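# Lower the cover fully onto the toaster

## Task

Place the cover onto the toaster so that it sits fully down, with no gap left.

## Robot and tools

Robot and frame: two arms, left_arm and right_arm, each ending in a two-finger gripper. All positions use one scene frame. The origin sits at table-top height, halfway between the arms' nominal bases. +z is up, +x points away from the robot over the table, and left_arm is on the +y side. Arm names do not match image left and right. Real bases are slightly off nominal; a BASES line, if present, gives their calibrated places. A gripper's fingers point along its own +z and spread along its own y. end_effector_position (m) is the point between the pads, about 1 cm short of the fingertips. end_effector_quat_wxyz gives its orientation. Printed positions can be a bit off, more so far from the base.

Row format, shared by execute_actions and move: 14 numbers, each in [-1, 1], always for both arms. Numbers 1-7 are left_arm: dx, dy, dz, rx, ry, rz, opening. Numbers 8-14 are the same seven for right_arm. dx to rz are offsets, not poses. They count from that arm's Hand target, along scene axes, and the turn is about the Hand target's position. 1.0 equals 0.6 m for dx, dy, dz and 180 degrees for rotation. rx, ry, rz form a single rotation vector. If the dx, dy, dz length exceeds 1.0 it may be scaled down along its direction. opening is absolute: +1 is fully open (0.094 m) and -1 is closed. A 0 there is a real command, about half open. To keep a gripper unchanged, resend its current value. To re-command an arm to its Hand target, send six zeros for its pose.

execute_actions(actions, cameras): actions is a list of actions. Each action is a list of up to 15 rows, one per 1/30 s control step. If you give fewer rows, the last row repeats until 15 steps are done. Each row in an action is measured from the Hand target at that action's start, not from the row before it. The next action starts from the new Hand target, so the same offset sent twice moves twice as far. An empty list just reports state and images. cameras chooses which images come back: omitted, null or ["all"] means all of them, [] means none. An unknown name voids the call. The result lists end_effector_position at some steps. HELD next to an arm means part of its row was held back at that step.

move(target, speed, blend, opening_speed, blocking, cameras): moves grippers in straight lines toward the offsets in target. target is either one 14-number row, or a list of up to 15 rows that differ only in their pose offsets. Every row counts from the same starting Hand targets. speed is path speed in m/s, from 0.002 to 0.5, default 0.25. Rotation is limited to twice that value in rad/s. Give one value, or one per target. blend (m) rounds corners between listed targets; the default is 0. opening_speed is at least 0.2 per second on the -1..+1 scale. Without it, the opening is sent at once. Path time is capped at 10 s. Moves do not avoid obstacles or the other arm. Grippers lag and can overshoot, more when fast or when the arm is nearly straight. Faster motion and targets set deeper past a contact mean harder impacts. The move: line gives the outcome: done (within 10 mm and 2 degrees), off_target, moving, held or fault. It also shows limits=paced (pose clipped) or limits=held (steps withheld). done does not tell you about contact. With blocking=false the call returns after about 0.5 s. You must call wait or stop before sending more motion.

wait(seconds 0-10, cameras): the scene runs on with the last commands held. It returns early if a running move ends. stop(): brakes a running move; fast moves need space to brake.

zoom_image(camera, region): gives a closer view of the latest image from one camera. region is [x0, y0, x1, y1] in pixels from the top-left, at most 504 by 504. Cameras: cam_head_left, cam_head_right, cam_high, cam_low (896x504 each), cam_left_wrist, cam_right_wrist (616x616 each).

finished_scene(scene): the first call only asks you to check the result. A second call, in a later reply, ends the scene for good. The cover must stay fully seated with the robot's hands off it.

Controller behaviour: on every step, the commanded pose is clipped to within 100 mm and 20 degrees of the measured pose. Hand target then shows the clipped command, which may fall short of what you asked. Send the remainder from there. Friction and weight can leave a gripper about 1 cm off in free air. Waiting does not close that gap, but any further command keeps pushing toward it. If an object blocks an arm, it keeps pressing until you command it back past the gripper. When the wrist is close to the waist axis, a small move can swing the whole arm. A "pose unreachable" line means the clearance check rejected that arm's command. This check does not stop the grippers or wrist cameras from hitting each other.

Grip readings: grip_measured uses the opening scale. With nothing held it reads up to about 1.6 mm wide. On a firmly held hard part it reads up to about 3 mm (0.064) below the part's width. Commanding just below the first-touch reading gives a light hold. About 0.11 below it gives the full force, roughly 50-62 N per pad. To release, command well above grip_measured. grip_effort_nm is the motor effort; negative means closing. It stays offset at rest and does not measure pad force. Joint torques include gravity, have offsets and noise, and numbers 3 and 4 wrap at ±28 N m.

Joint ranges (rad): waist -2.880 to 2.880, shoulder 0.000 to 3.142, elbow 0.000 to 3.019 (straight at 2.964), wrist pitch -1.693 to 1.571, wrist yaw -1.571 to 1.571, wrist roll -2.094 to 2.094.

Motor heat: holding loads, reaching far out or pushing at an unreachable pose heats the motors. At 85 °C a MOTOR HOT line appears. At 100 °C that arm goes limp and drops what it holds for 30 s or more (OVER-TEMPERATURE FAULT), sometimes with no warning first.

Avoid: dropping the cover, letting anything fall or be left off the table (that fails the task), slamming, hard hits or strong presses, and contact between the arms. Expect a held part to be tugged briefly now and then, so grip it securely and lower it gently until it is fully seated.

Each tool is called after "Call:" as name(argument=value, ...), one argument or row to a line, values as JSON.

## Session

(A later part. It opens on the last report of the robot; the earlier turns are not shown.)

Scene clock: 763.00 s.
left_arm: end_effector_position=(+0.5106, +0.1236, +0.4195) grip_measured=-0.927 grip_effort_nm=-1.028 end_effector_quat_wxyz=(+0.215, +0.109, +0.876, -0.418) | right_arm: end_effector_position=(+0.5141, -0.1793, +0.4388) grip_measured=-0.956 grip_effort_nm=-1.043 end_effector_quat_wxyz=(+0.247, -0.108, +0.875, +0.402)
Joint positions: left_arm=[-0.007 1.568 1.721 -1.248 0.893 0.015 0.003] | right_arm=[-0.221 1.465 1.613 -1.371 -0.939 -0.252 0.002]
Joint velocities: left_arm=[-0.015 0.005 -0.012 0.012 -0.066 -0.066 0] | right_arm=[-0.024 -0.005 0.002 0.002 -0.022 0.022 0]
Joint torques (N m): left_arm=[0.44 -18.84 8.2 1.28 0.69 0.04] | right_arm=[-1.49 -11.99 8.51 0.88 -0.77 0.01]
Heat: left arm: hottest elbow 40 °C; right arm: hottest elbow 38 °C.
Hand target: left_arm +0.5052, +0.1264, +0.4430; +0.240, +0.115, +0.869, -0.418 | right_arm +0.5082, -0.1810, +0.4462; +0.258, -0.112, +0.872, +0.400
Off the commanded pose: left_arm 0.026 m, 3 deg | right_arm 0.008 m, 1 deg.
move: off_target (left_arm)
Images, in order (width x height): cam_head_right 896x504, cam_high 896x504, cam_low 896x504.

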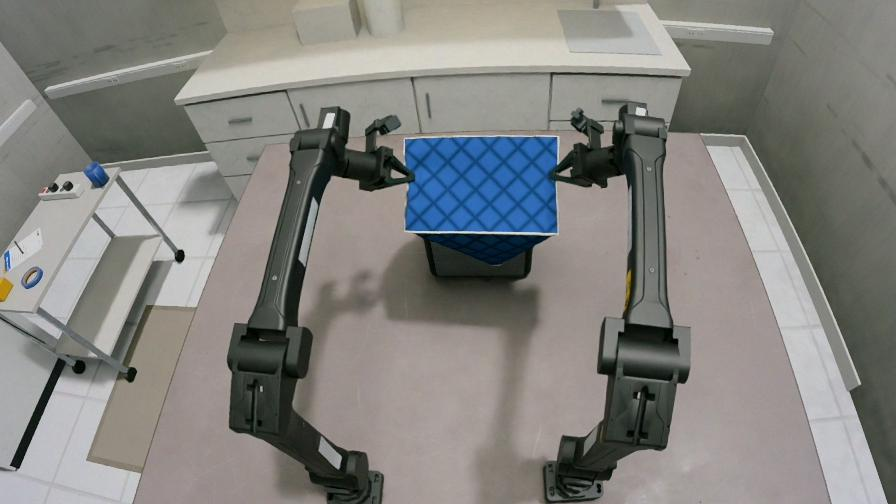

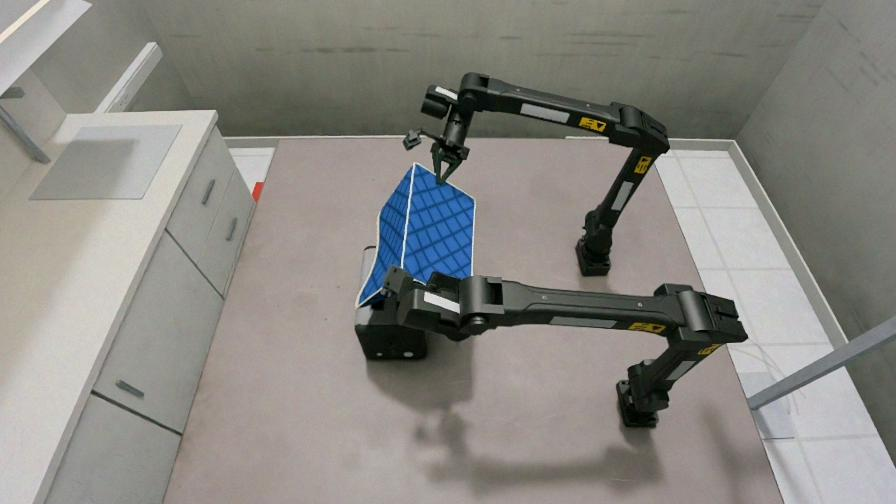

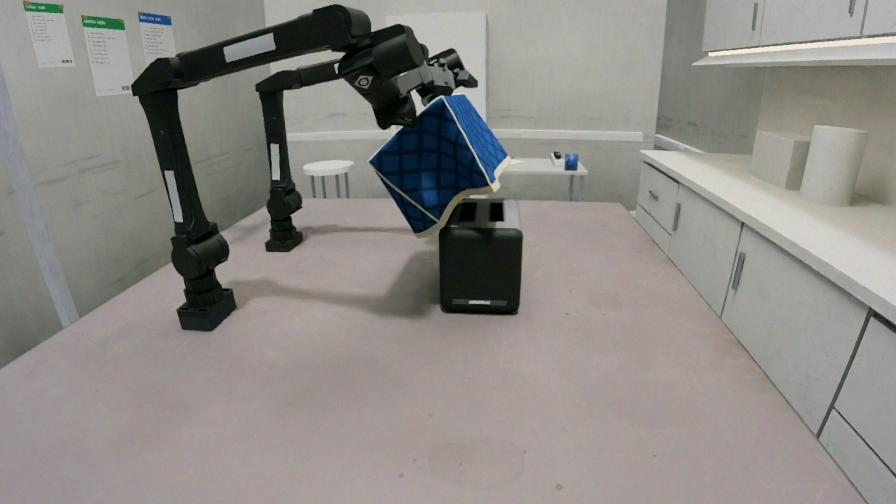

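Call:
move(
  target=[0.15,0,0.02,0,0.03,0,-1,0.15,0,0.01,0,0.03,0,-1],
  speed=0.12,
  cameras=["cam_low"],
)

Call:
zoom_image(
  camera="cam_low",
  region=[340, 20, 640, 320],
)

Call:
move(
  target=[0.07,0,-0.05,0,0.1,0,-1,0.07,0,-0.05,0,0.1,0,-1],
  speed=0.12,
  cameras=["cam_low","cam_high","cam_head_right"],
)

Call:
zoom_image(
  camera="cam_low",
  region=[340, 20, 640, 320],
)

Scene clock: 770.70 s.
left_arm: end_effector_position=(+0.5874, +0.1234, +0.4441) grip_measured=-0.927 grip_effort_nm=-1.028 end_effector_quat_wxyz=(+0.186, +0.089, +0.882, -0.423) | right_arm: end_effector_position=(+0.5857, -0.1849, +0.4434) grip_measured=-0.956 grip_effort_nm=-1.038 end_effector_quat_wxyz=(+0.213, -0.086, +0.884, +0.408)
Joint positions: left_arm=[-0.007 1.846 2.166 -1.474 0.894 -0.002 0.003] | right_arm=[-0.204 1.695 1.911 -1.492 -0.923 -0.214 0.002]
Joint velocities: left_arm=[-0.005 -0.005 0.007 0.002 -0.051 -0.022 0] | right_arm=[-0.005 -0.005 0.017 -0.002 0.037 -0.037 0.001]
Joint torques (N m): left_arm=[0.26 -18.43 11.26 0.39 0.59 0.15] | right_arm=[-0.03 -11.34 14.42 0.39 -0.39 0.13]
Heat: left arm: hottest elbow 40 °C; right arm: hottest elbow 38 °C.
Hand target: left_arm +0.5958, +0.1264, +0.4566; +0.199, +0.094, +0.879, -0.422 | right_arm +0.5983, -0.1808, +0.4508; +0.217, -0.093, +0.883, +0.405
Off the commanded pose: left_arm 0.014 m, 2 deg | right_arm 0.016 m, 1 deg.
move: off_target (left_arm, right_arm)
Images, in order (width x height): cam_low 896x504.

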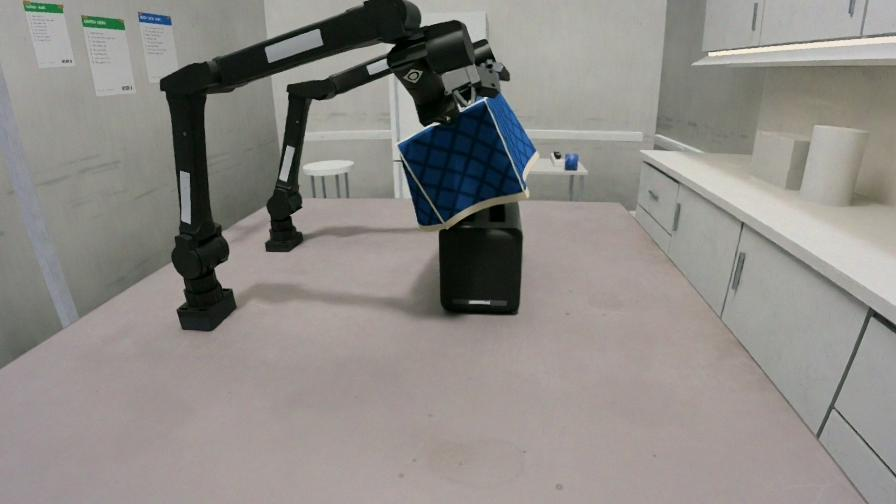

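Scaled by 1.680.

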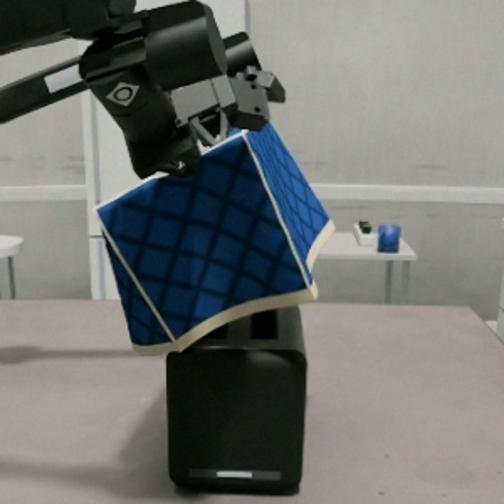

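Scene clock: 772.77 s.
left_arm: end_effector_position=(+0.6319, +0.1225, +0.4182) grip_measured=-0.927 grip_effort_nm=-1.028 end_effector_quat_wxyz=(+0.105, +0.010, +0.893, -0.438) | right_arm: end_effector_position=(+0.6286, -0.1850, +0.4159) grip_measured=-0.956 grip_effort_nm=-1.028 end_effector_quat_wxyz=(+0.120, -0.007, +0.901, +0.416)
Joint positions: left_arm=[-0.007 2.085 2.492 -1.682 0.901 -0.124 0.003] | right_arm=[-0.186 1.898 2.152 -1.671 -0.886 -0.091 0.002]
Joint velocities: left_arm=[-0.005 -0.005 0.002 0.012 -0.037 -0.051 -0.001] | right_arm=[-0.005 -0.005 -0.017 -0.022 0.022 -0.051 0]
Joint torques (N m): left_arm=[0.44 -21.6 10.65 0.09 0.73 -0.12] | right_arm=[-0.15 -13.98 14.02 0.12 -0.38 0.21]
Heat: left arm: hottest elbow 41 °C; right arm: hottest elbow 38 °C.
Hand target: left_arm +0.6387, +0.1269, +0.4277; +0.060, +0.026, +0.900, -0.432 | right_arm +0.6399, -0.1806, +0.4201; +0.077, -0.029, +0.906, +0.415
Off the commanded pose: left_arm 0.011 m, 6 deg | right_arm 0.013 m, 6 deg.
joint sent to its limit (left arm) — joint 4 (wrist pitch), lower limit. The joint targets are off in orientation, not in position.
joint sent to its limit (right arm) — joint 4 (wrist pitch), lower limit. The joint targets are off in orientation, not in position.
move: off_target (left_arm, right_arm)
Images, in order (width x height): cam_head_right 896x504, cam_high 896x504, cam_low 896x504.

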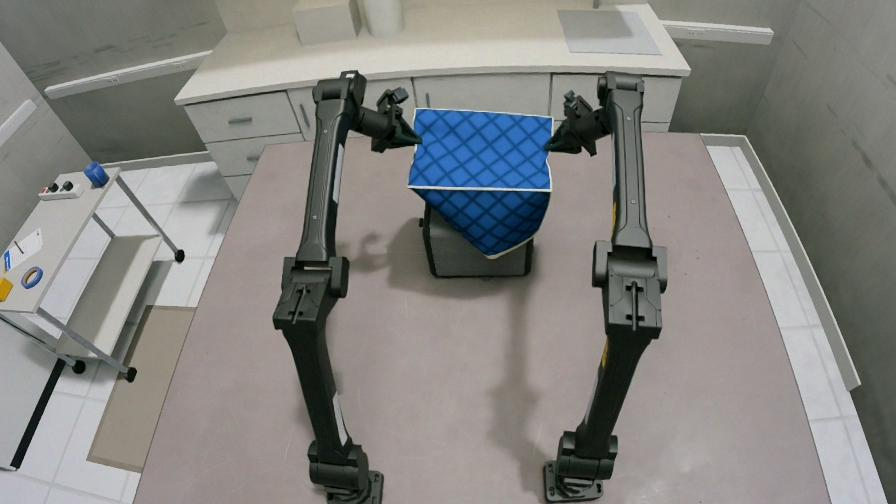

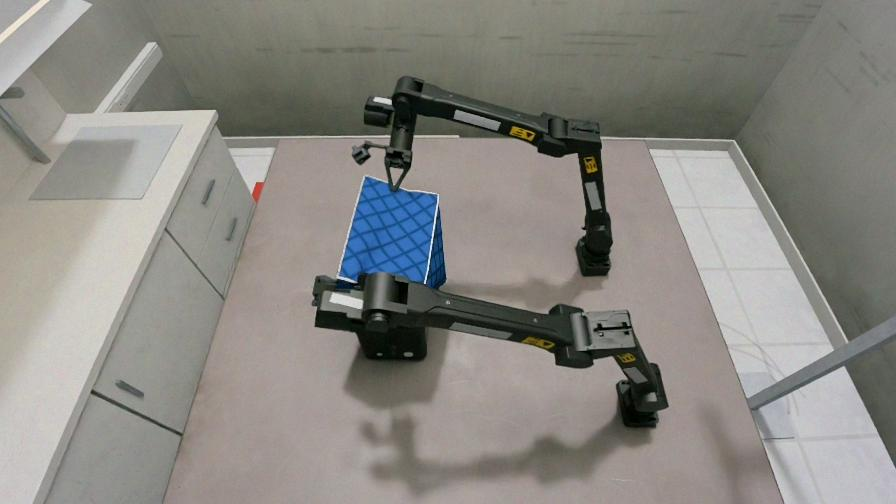

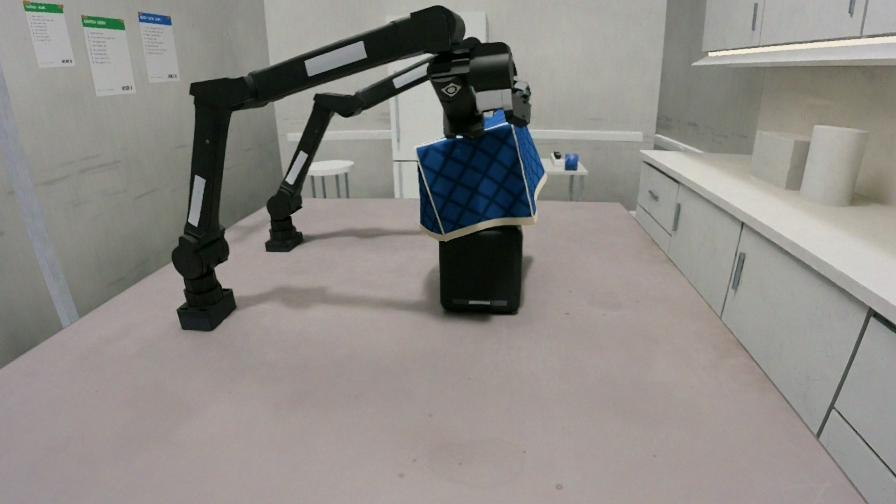

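Scaled by 1.680.

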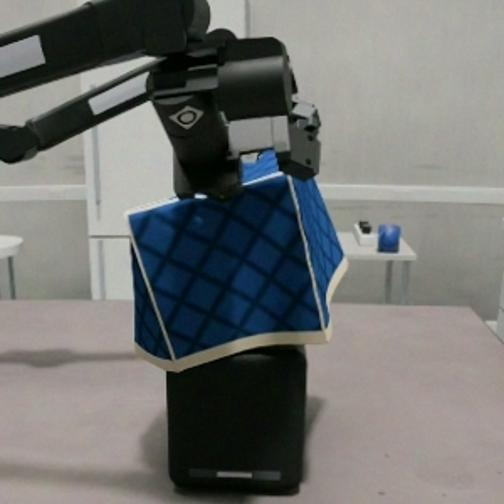

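Call:
move(
  target=[0.01,0,-0.15,0,0.04,0,-1,0.01,0,-0.15,0,0.04,0,-1],
  speed=0.12,
  cameras=["cam_low","cam_high","cam_head_right"],
)

Call:
zoom_image(
  camera="cam_low",
  region=[340, 50, 640, 350],
)

Scene clock: 777.60 s.
left_arm: end_effector_position=(+0.6403, +0.1224, +0.3481) grip_measured=-0.927 grip_effort_nm=-1.028 end_effector_quat_wxyz=(+0.047, -0.010, +0.898, -0.438) | right_arm: end_effector_position=(+0.6424, -0.1864, +0.3488) grip_measured=-0.956 grip_effort_nm=-1.028 end_effector_quat_wxyz=(+0.065, +0.014, +0.908, +0.415)
Joint positions: left_arm=[-0.007 2.14 2.405 -1.683 0.903 -0.099 0.003] | right_arm=[-0.181 1.982 2.114 -1.671 -0.866 -0.1 0.002]
Joint velocities: left_arm=[-0.005 -0.005 -0.017 0.017 0.022 0.007 -0.001] | right_arm=[-0.005 -0.005 0.007 0.012 -0.081 -0.037 0]
Joint torques (N m): left_arm=[0.56 -22.77 7.69 -0.1 0.54 0.11] | right_arm=[0.03 -15.09 8.4 -0.05 -0.34 -0.13]
Heat: left arm: hottest elbow 40 °C; right arm: hottest elbow 38 °C.
Hand target: left_arm +0.6456, +0.1283, +0.3378; +0.004, -0.002, +0.902, -0.433 | right_arm +0.6448, -0.1804, +0.3293; +0.019, -0.002, +0.909, +0.416
Off the commanded pose: left_arm 0.012 m, 5 deg | right_arm 0.020 m, 6 deg.
joint sent to its limit (left arm) — joint 4 (wrist pitch), lower limit. The joint targets are off in orientation, not in position.
joint sent to its limit (right arm) — joint 4 (wrist pitch), lower limit. The joint targets are off in orientation, not in position.
move: off_target (left_arm, right_arm)
Images, in order (width x height): cam_head_right 896x504, cam_high 896x504, cam_low 896x504.

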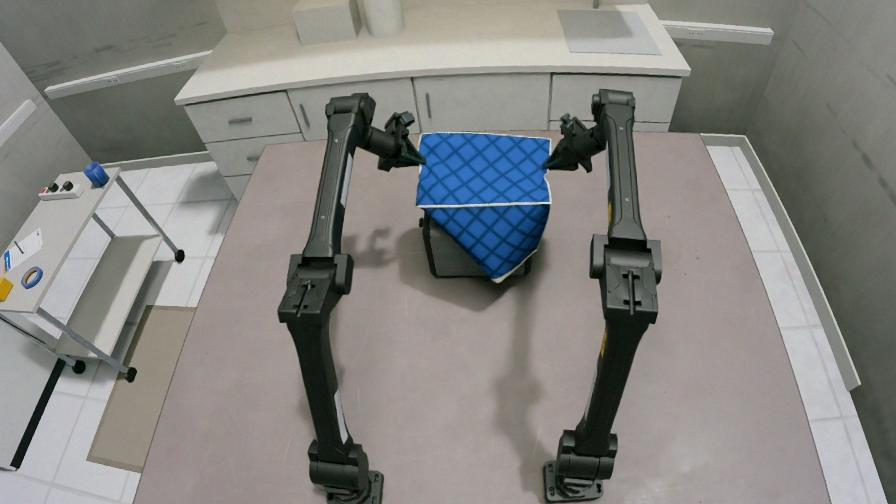

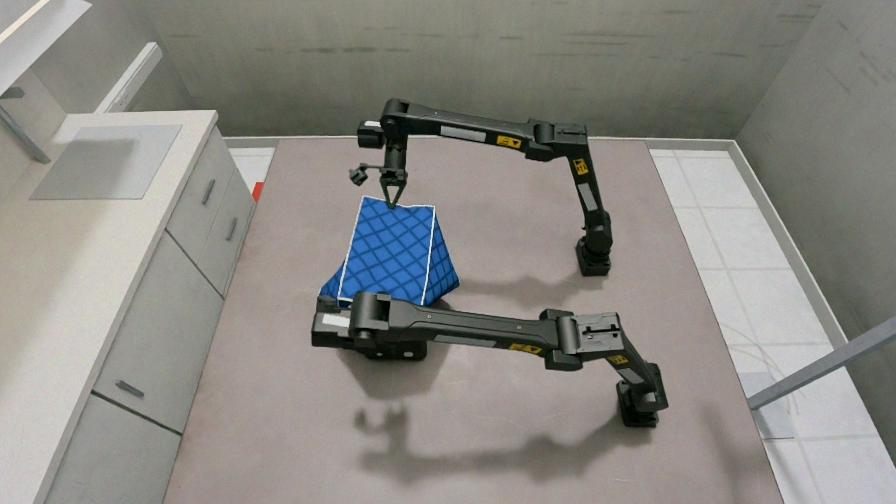

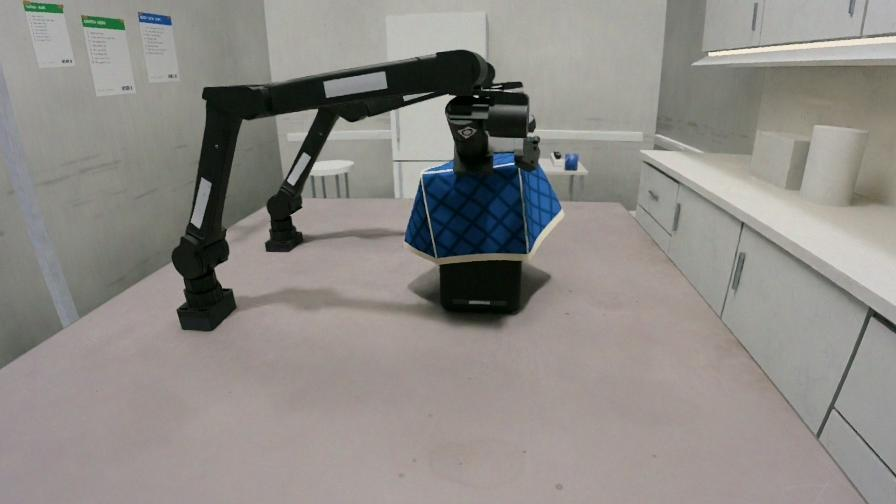

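Scaled by 1.680.

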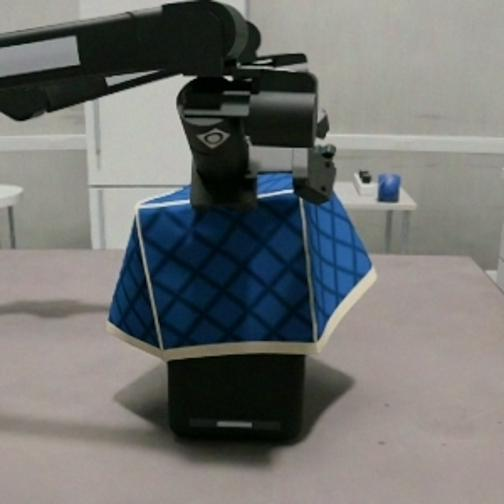

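Call:
move(
  target=[-0.01,0,-0.18,0,-0.0,0,-1,-0.01,0,-0.17,0,0,0,-1],
  speed=0.1,
  cameras=["cam_low","cam_high","cam_head_right"],
)

Call:
zoom_image(
  camera="cam_low",
  region=[340, 50, 640, 350],
)

Call:
zoom_image(
  camera="cam_head_right",
  region=[380, 100, 580, 300],
)

Scene clock: 794.40 s.
left_arm: end_effector_position=(+0.6308, +0.1229, +0.2464) grip_measured=-0.927 grip_effort_nm=-1.028 end_effector_quat_wxyz=(+0.002, +0.000, +0.901, -0.434) | right_arm: end_effector_position=(+0.6366, -0.1864, +0.2490) grip_measured=-0.956 grip_effort_nm=-1.038 end_effector_quat_wxyz=(+0.034, +0.003, +0.909, +0.416)
Joint positions: left_arm=[-0.007 2.151 2.161 -1.573 0.898 -0.006 0.003] | right_arm=[-0.181 2.02 1.913 -1.533 -0.858 -0.17 0.002]
Joint velocities: left_arm=[-0.005 -0.005 -0.017 0.022 0.051 0.007 -0.001] | right_arm=[0.005 -0.005 0.012 0.002 0.037 -0.051 0.001]
Joint torques (N m): left_arm=[0.5 -22.18 7.69 0.72 0.37 0.18] | right_arm=[-0.15 -15.09 8.01 0.25 -0.33 -0.13]
Heat: left arm: hottest elbow 40 °C; right arm: hottest elbow 36 °C.
Hand target: left_arm +0.6403, +0.1299, +0.2298; +0.004, -0.003, +0.902, -0.432 | right_arm +0.6376, -0.1800, +0.2270; +0.019, -0.002, +0.909, +0.415
Off the commanded pose: left_arm 0.020 m, 0 deg | right_arm 0.023 m, 2 deg.
move: off_target (left_arm, right_arm)
Images, in order (width x height): cam_head_right 896x504, cam_high 896x504, cam_low 896x504.

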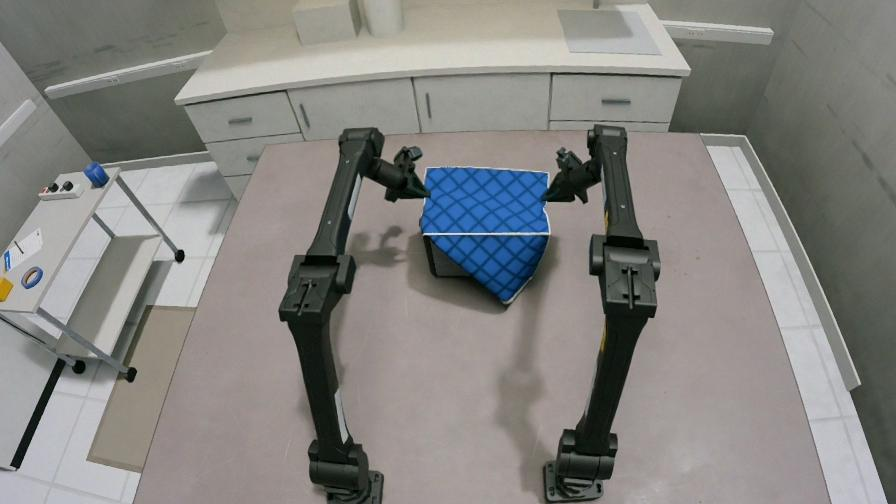

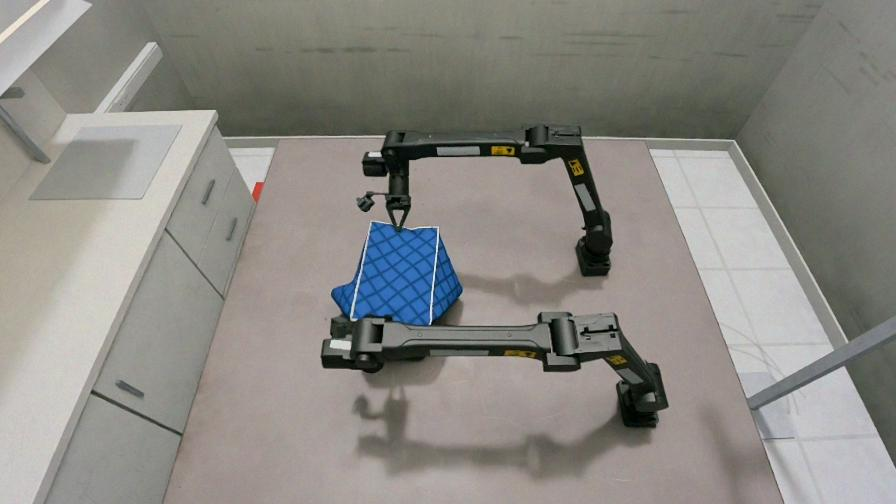

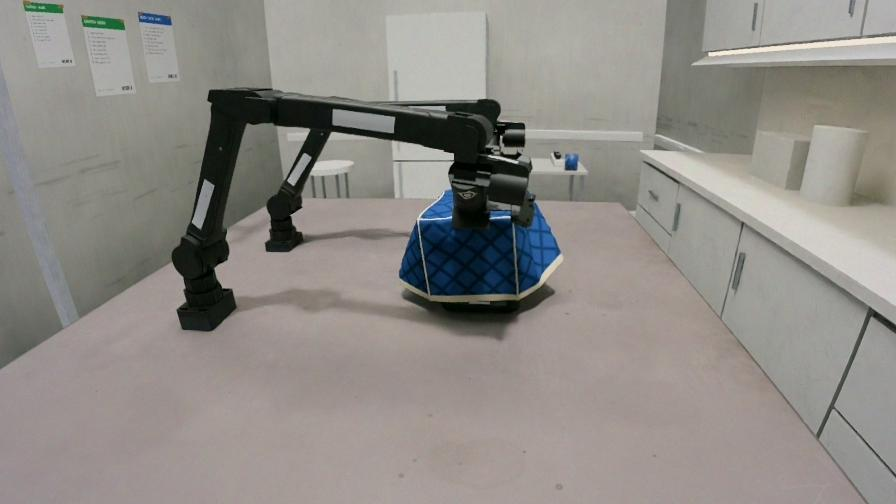

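Scaled by 1.680.

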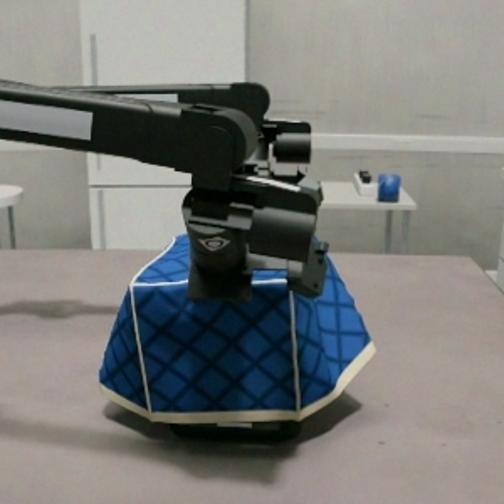

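Scaled by 2.520.

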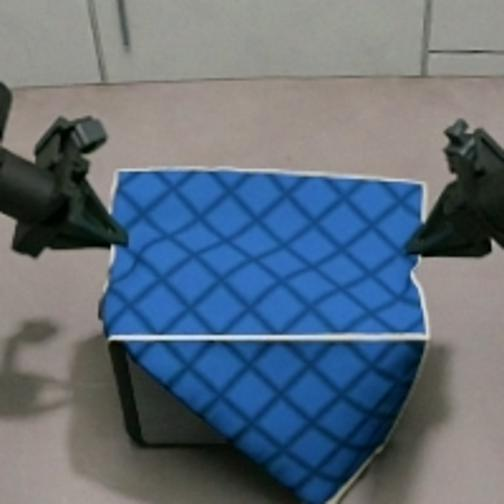

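Call:
zoom_image(
  camera="cam_head_right",
  region=[400, 210, 560, 320],
)

Call:
wait(
  seconds=0.1,
  cameras=["cam_head_left","cam_right_wrist","cam_left_wrist"],
)

Call:
zoom_image(
  camera="cam_head_left",
  region=[380, 180, 580, 320],
)

Scaled by 3.150.

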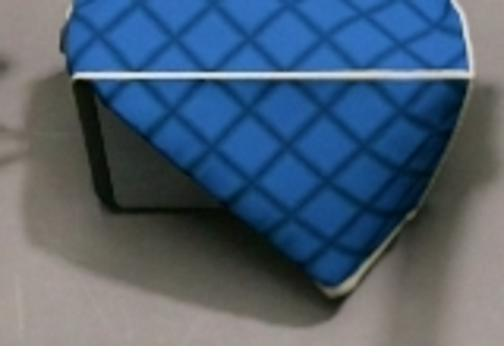

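Scene clock: 801.70 s.
left_arm: end_effector_position=(+0.6308, +0.1229, +0.2464) grip_measured=-0.927 grip_effort_nm=-1.028 end_effector_quat_wxyz=(+0.002, +0.000, +0.901, -0.434) | right_arm: end_effector_position=(+0.6366, -0.1864, +0.2490) grip_measured=-0.956 grip_effort_nm=-1.028 end_effector_quat_wxyz=(+0.034, +0.002, +0.909, +0.416)
Joint positions: left_arm=[-0.007 2.151 2.161 -1.573 0.898 -0.005 0.003] | right_arm=[-0.181 2.02 1.913 -1.533 -0.858 -0.171 0.002]
Joint velocities: left_arm=[0.005 -0.005 -0.002 -0.007 -0.051 0.007 0] | right_arm=[0.005 0.005 0.002 0.007 -0.066 -0.007 0]
Joint torques (N m): left_arm=[0.73 -21.83 7.65 0.61 0.36 0.17] | right_arm=[0.03 -15.09 8.05 0.23 -0.35 -0.12]
Heat: left arm: hottest elbow 39 °C; right arm: hottest elbow 35 °C.
Hand target: left_arm +0.6403, +0.1299, +0.2298; +0.004, -0.003, +0.902, -0.432 | right_arm +0.6376, -0.1800, +0.2270; +0.019, -0.002, +0.909, +0.415
Tool commands: left_gripper/opening=-1.0 right_gripper/opening=-1.0
Off the commanded pose: left_arm 0.020 m, 0 deg | right_arm 0.023 m, 2 deg.
wait: 0.10 s; at rest from the start
Images, in order (width x height): cam_head_left 896x504, cam_left_wrist 616x616, cam_right_wrist 616x616.

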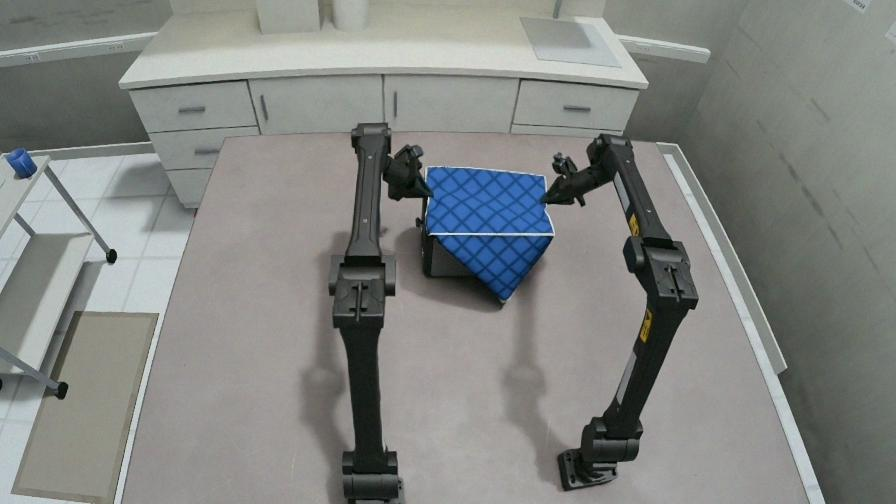

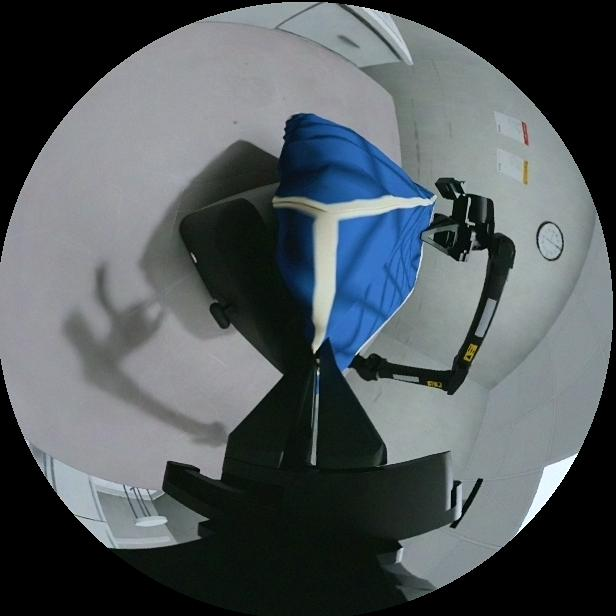

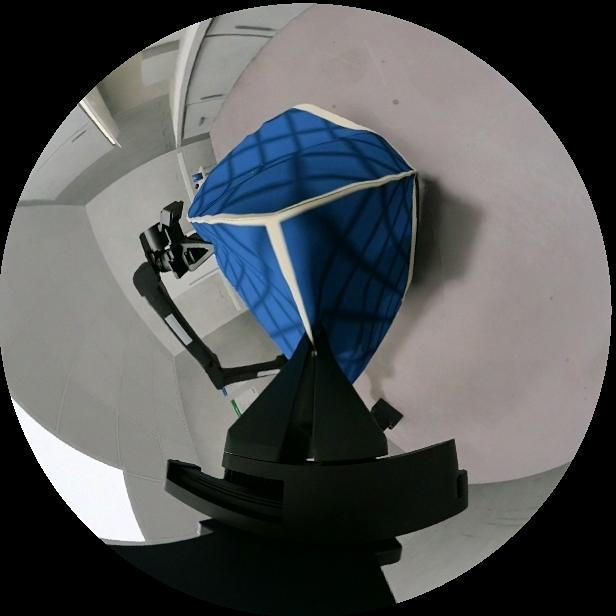

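Scaled by 2.520.

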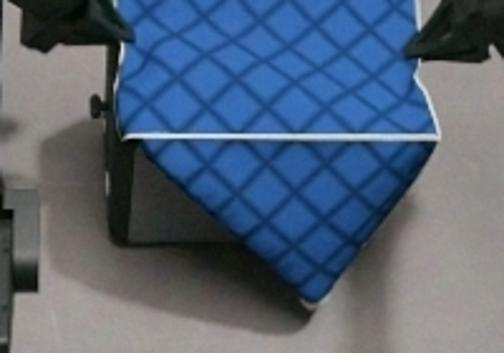

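Call:
move(
  target=[
    [0,0,0.2,0,0,0,-1,0,0,0.2,0,0,0,-1],
    [-0.04,0.03,0.36,0,0,0,-1,-0.04,0.03,0.36,0,0,0,-1],
  ],
  speed=0.15,
  cameras=["cam_low","cam_high","cam_head_right","cam_left_wrist","cam_head_left"],
)

Call:
zoom_image(
  camera="cam_high",
  region=[280, 120, 500, 360],
)

Scene clock: 812.40 s.
left_arm: end_effector_position=(+0.6151, +0.1348, +0.4144) grip_measured=-0.927 grip_effort_nm=-1.023 end_effector_quat_wxyz=(+0.072, -0.040, +0.890, -0.448) | right_arm: end_effector_position=(+0.6150, -0.1693, +0.4161) grip_measured=-0.956 grip_effort_nm=-1.028 end_effector_quat_wxyz=(+0.082, +0.043, +0.903, +0.420)
Joint positions: left_arm=[0.015 2.027 2.384 -1.682 0.92 -0.191 0.003] | right_arm=[-0.161 1.864 2.107 -1.671 -0.875 0.037 0.002]
Joint velocities: left_arm=[0.005 -0.005 0.012 -0.007 -0.007 -0.007 0] | right_arm=[-0.005 -0.015 0.007 -0.007 -0.051 -0.066 0.001]
Joint torques (N m): left_arm=[1.03 -23.71 10.7 0.06 0.76 -0.09] | right_arm=[0.03 -16.21 13.79 0.14 -0.74 0.24]
Heat: left arm: hottest elbow 38 °C; right arm: hottest shoulder 35 °C.
Hand target: left_arm +0.6146, +0.1448, +0.4455; +0.003, -0.001, +0.901, -0.433 | right_arm +0.6161, -0.1627, +0.4445; +0.019, -0.002, +0.909, +0.416
Off the commanded pose: left_arm 0.034 m, 9 deg | right_arm 0.028 m, 9 deg.
joint sent to its limit (left arm) — joint 4 (wrist pitch), lower limit. The joint targets are off in position and orientation.
joint sent to its limit (right arm) — joint 4 (wrist pitch), lower limit. The joint targets are off in orientation, not in position.
move: off_target (left_arm, right_arm)
Images, in order (width x height): cam_head_left 896x504, cam_head_right 896x504, cam_high 896x504, cam_low 896x504, cam_left_wrist 616x616.

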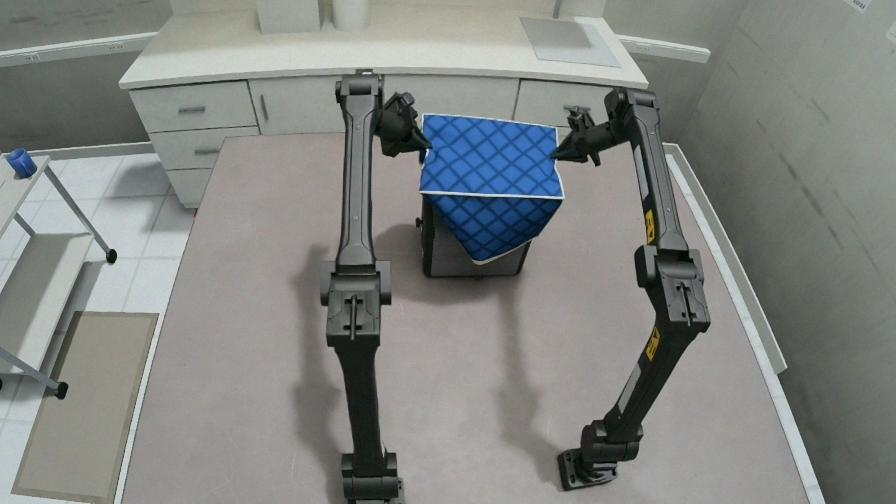

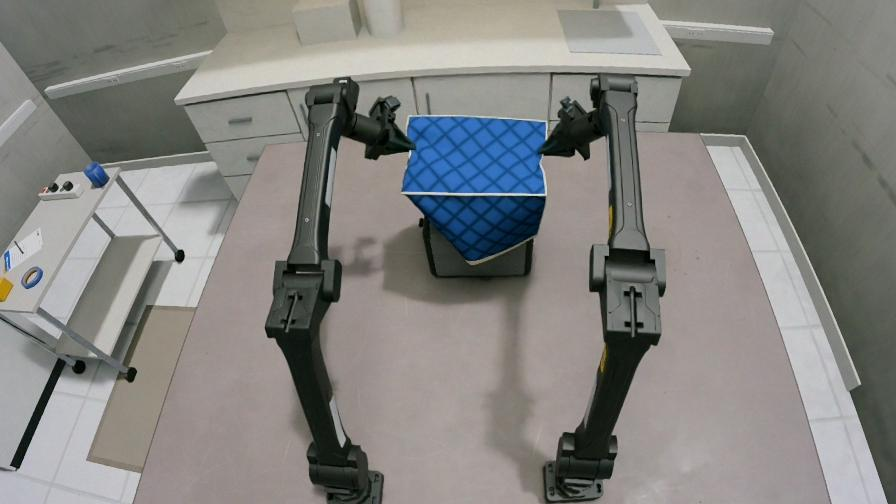

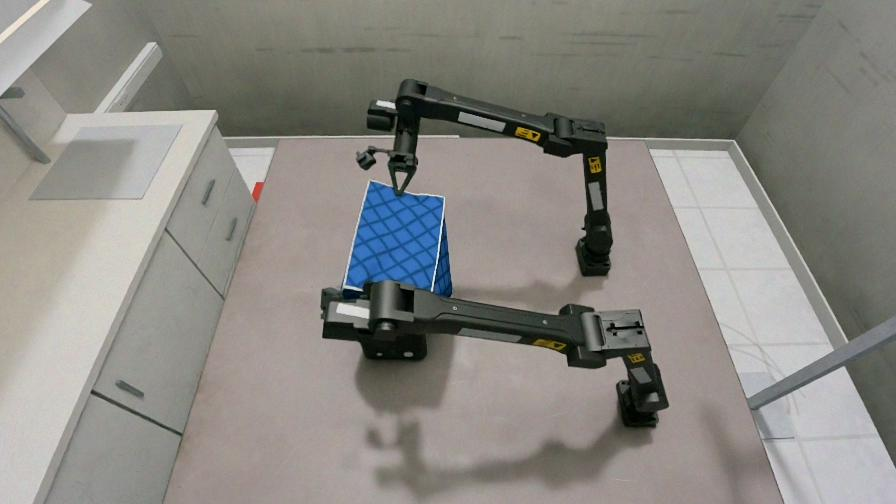

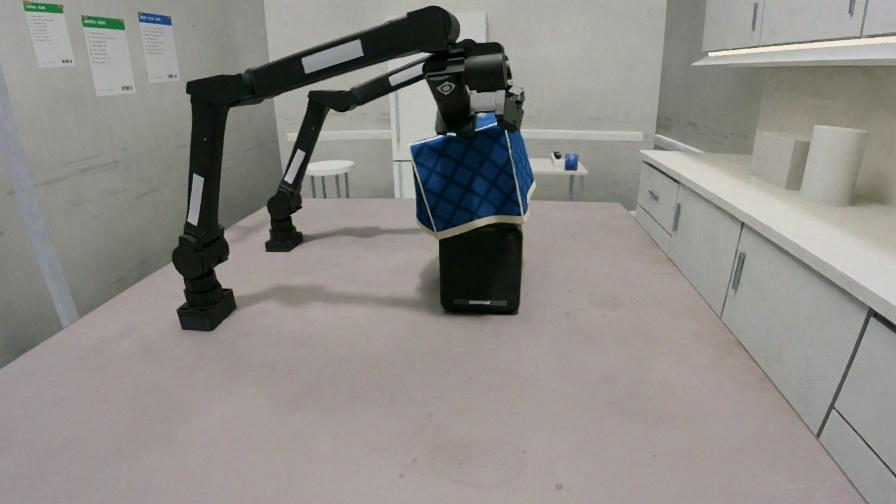

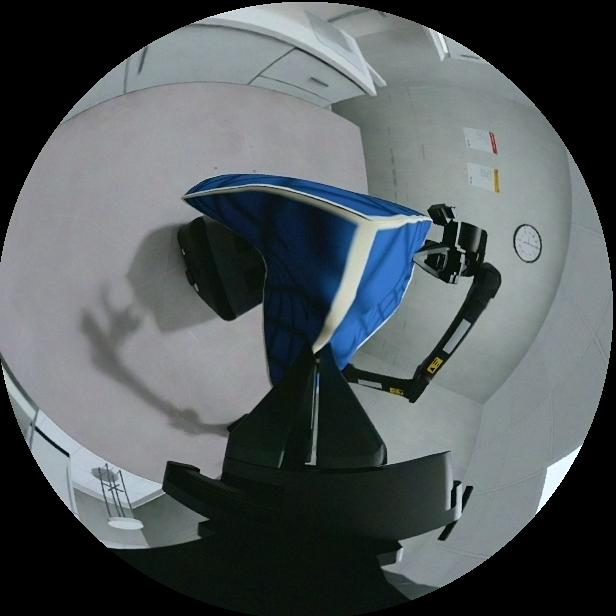

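Scaled by 2.100.

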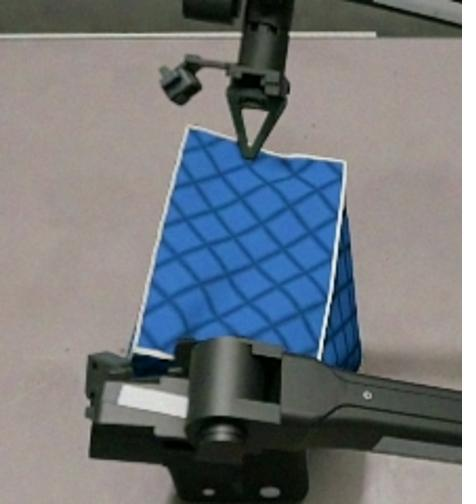

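Call:
move(
  target=[-0.06,0.02,0.18,0.13,-0.16,0,-1,-0.06,0.0,0.18,-0.05,-0.16,0,-1],
  speed=0.15,
  cameras=["cam_low","cam_high","cam_head_right","cam_left_wrist","cam_head_left"],
)

Call:
zoom_image(
  camera="cam_head_left",
  region=[380, 40, 600, 260],
)

Scene clock: 820.17 s.
left_arm: end_effector_position=(+0.5907, +0.1504, +0.5130) grip_measured=-0.927 grip_effort_nm=-1.028 end_effector_quat_wxyz=(+0.249, +0.084, +0.933, -0.246) | right_arm: end_effector_position=(+0.5892, -0.1605, +0.5196) grip_measured=-0.956 grip_effort_nm=-1.038 end_effector_quat_wxyz=(+0.217, -0.086, +0.909, +0.345)
Joint positions: left_arm=[-0.044 1.916 2.56 -1.683 0.505 0 0.003] | right_arm=[-0.129 1.757 2.246 -1.672 -0.765 -0.124 0.002]
Joint velocities: left_arm=[0.005 -0.005 -0.017 -0.002 -0.037 0.051 -0.001] | right_arm=[0.005 -0.024 -0.017 -0.007 0.022 0.051 0]
Joint torques (N m): left_arm=[0.09 -23.06 10.02 0.55 -0.17 0.13] | right_arm=[-1.26 -15.33 13.63 0.5 -0.02 -0.13]
Heat: left arm: hottest elbow 39 °C; right arm: hottest elbow 36 °C.
Hand target: left_arm +0.5776, +0.1546, +0.5526; +0.227, +0.108, +0.940, -0.230 | right_arm +0.5814, -0.1632, +0.5539; +0.245, -0.107, +0.905, +0.331
Off the commanded pose: left_arm 0.043 m, 4 deg | right_arm 0.034 m, 4 deg.
joint sent to its limit (left arm) — joint 4 (wrist pitch), lower limit. The joint targets are off in position and orientation.
joint sent to its limit (right arm) — joint 4 (wrist pitch), lower limit. The joint targets still meet the commanded pose.
move: off_target (left_arm, right_arm)
Images, in order (width x height): cam_head_left 896x504, cam_head_right 896x504, cam_high 896x504, cam_low 896x504, cam_left_wrist 616x616.

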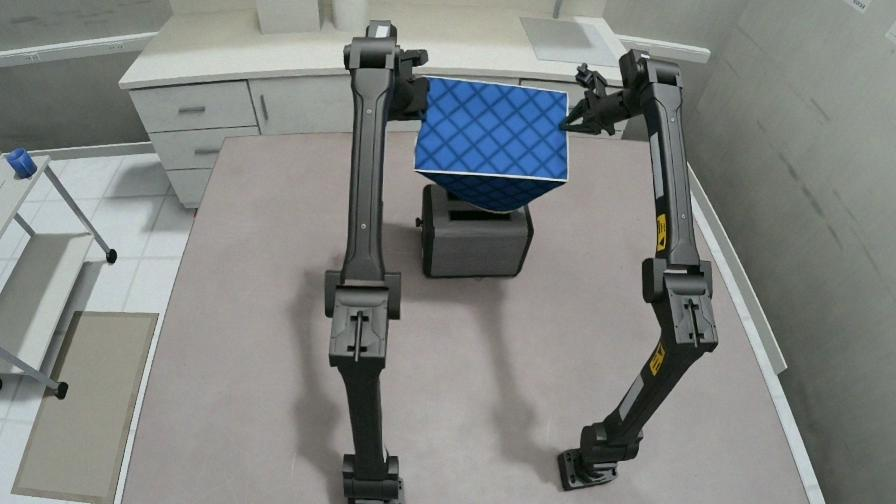

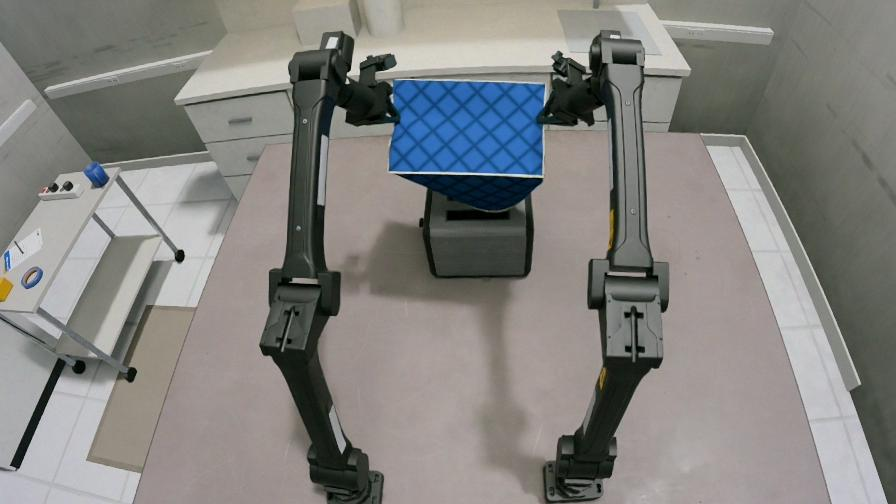

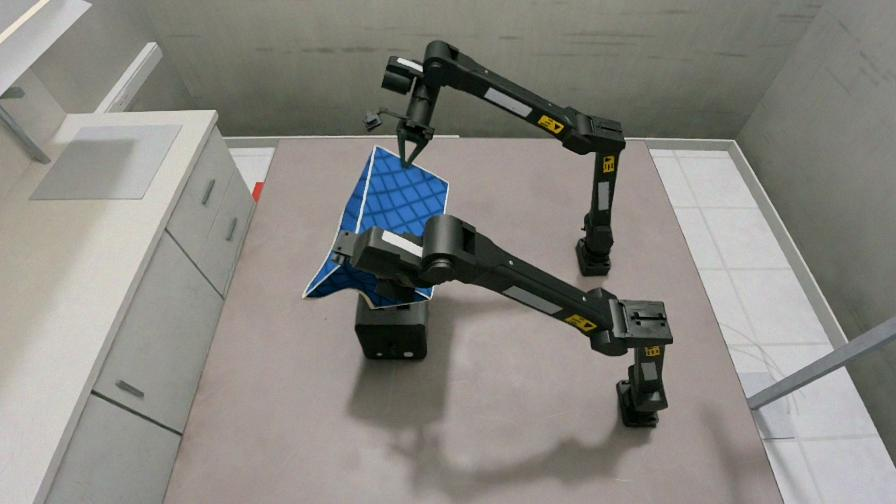

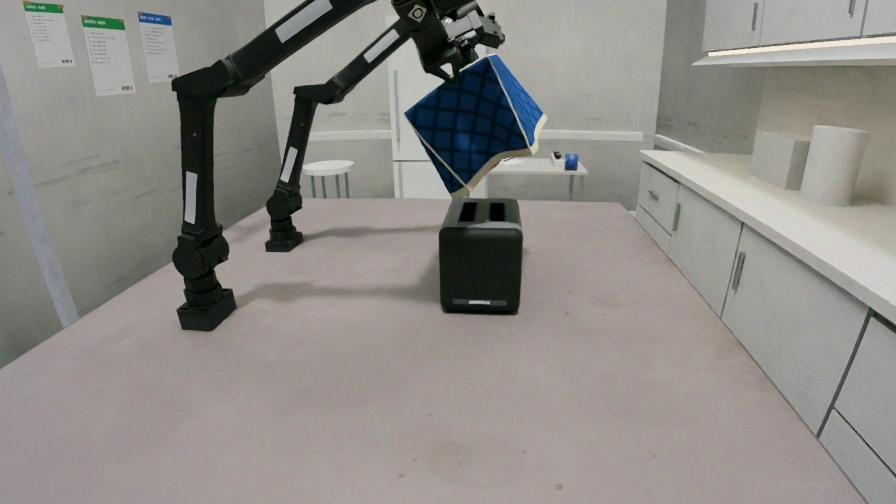

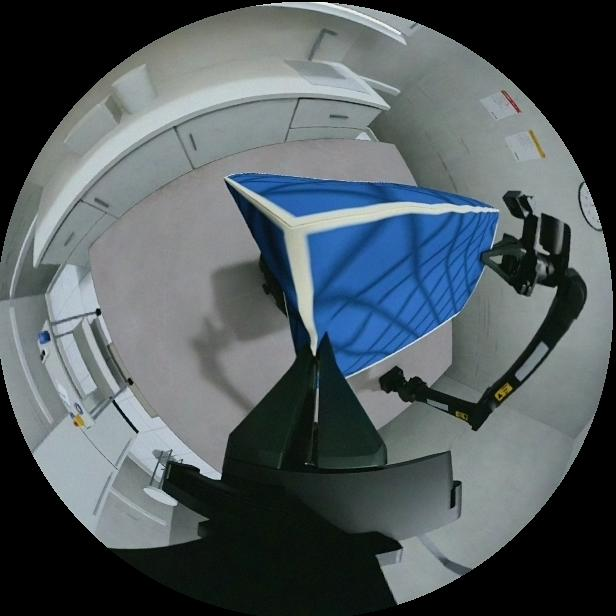

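Scaled by 2.291.

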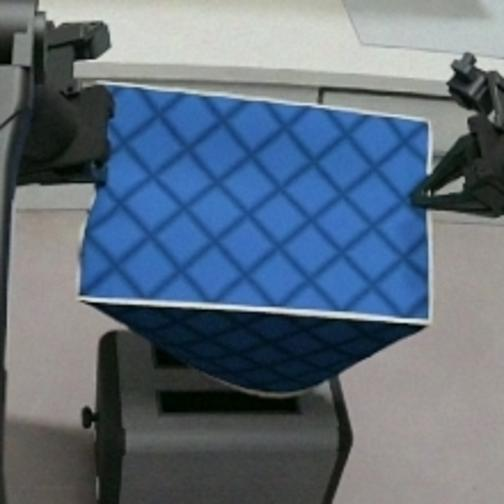

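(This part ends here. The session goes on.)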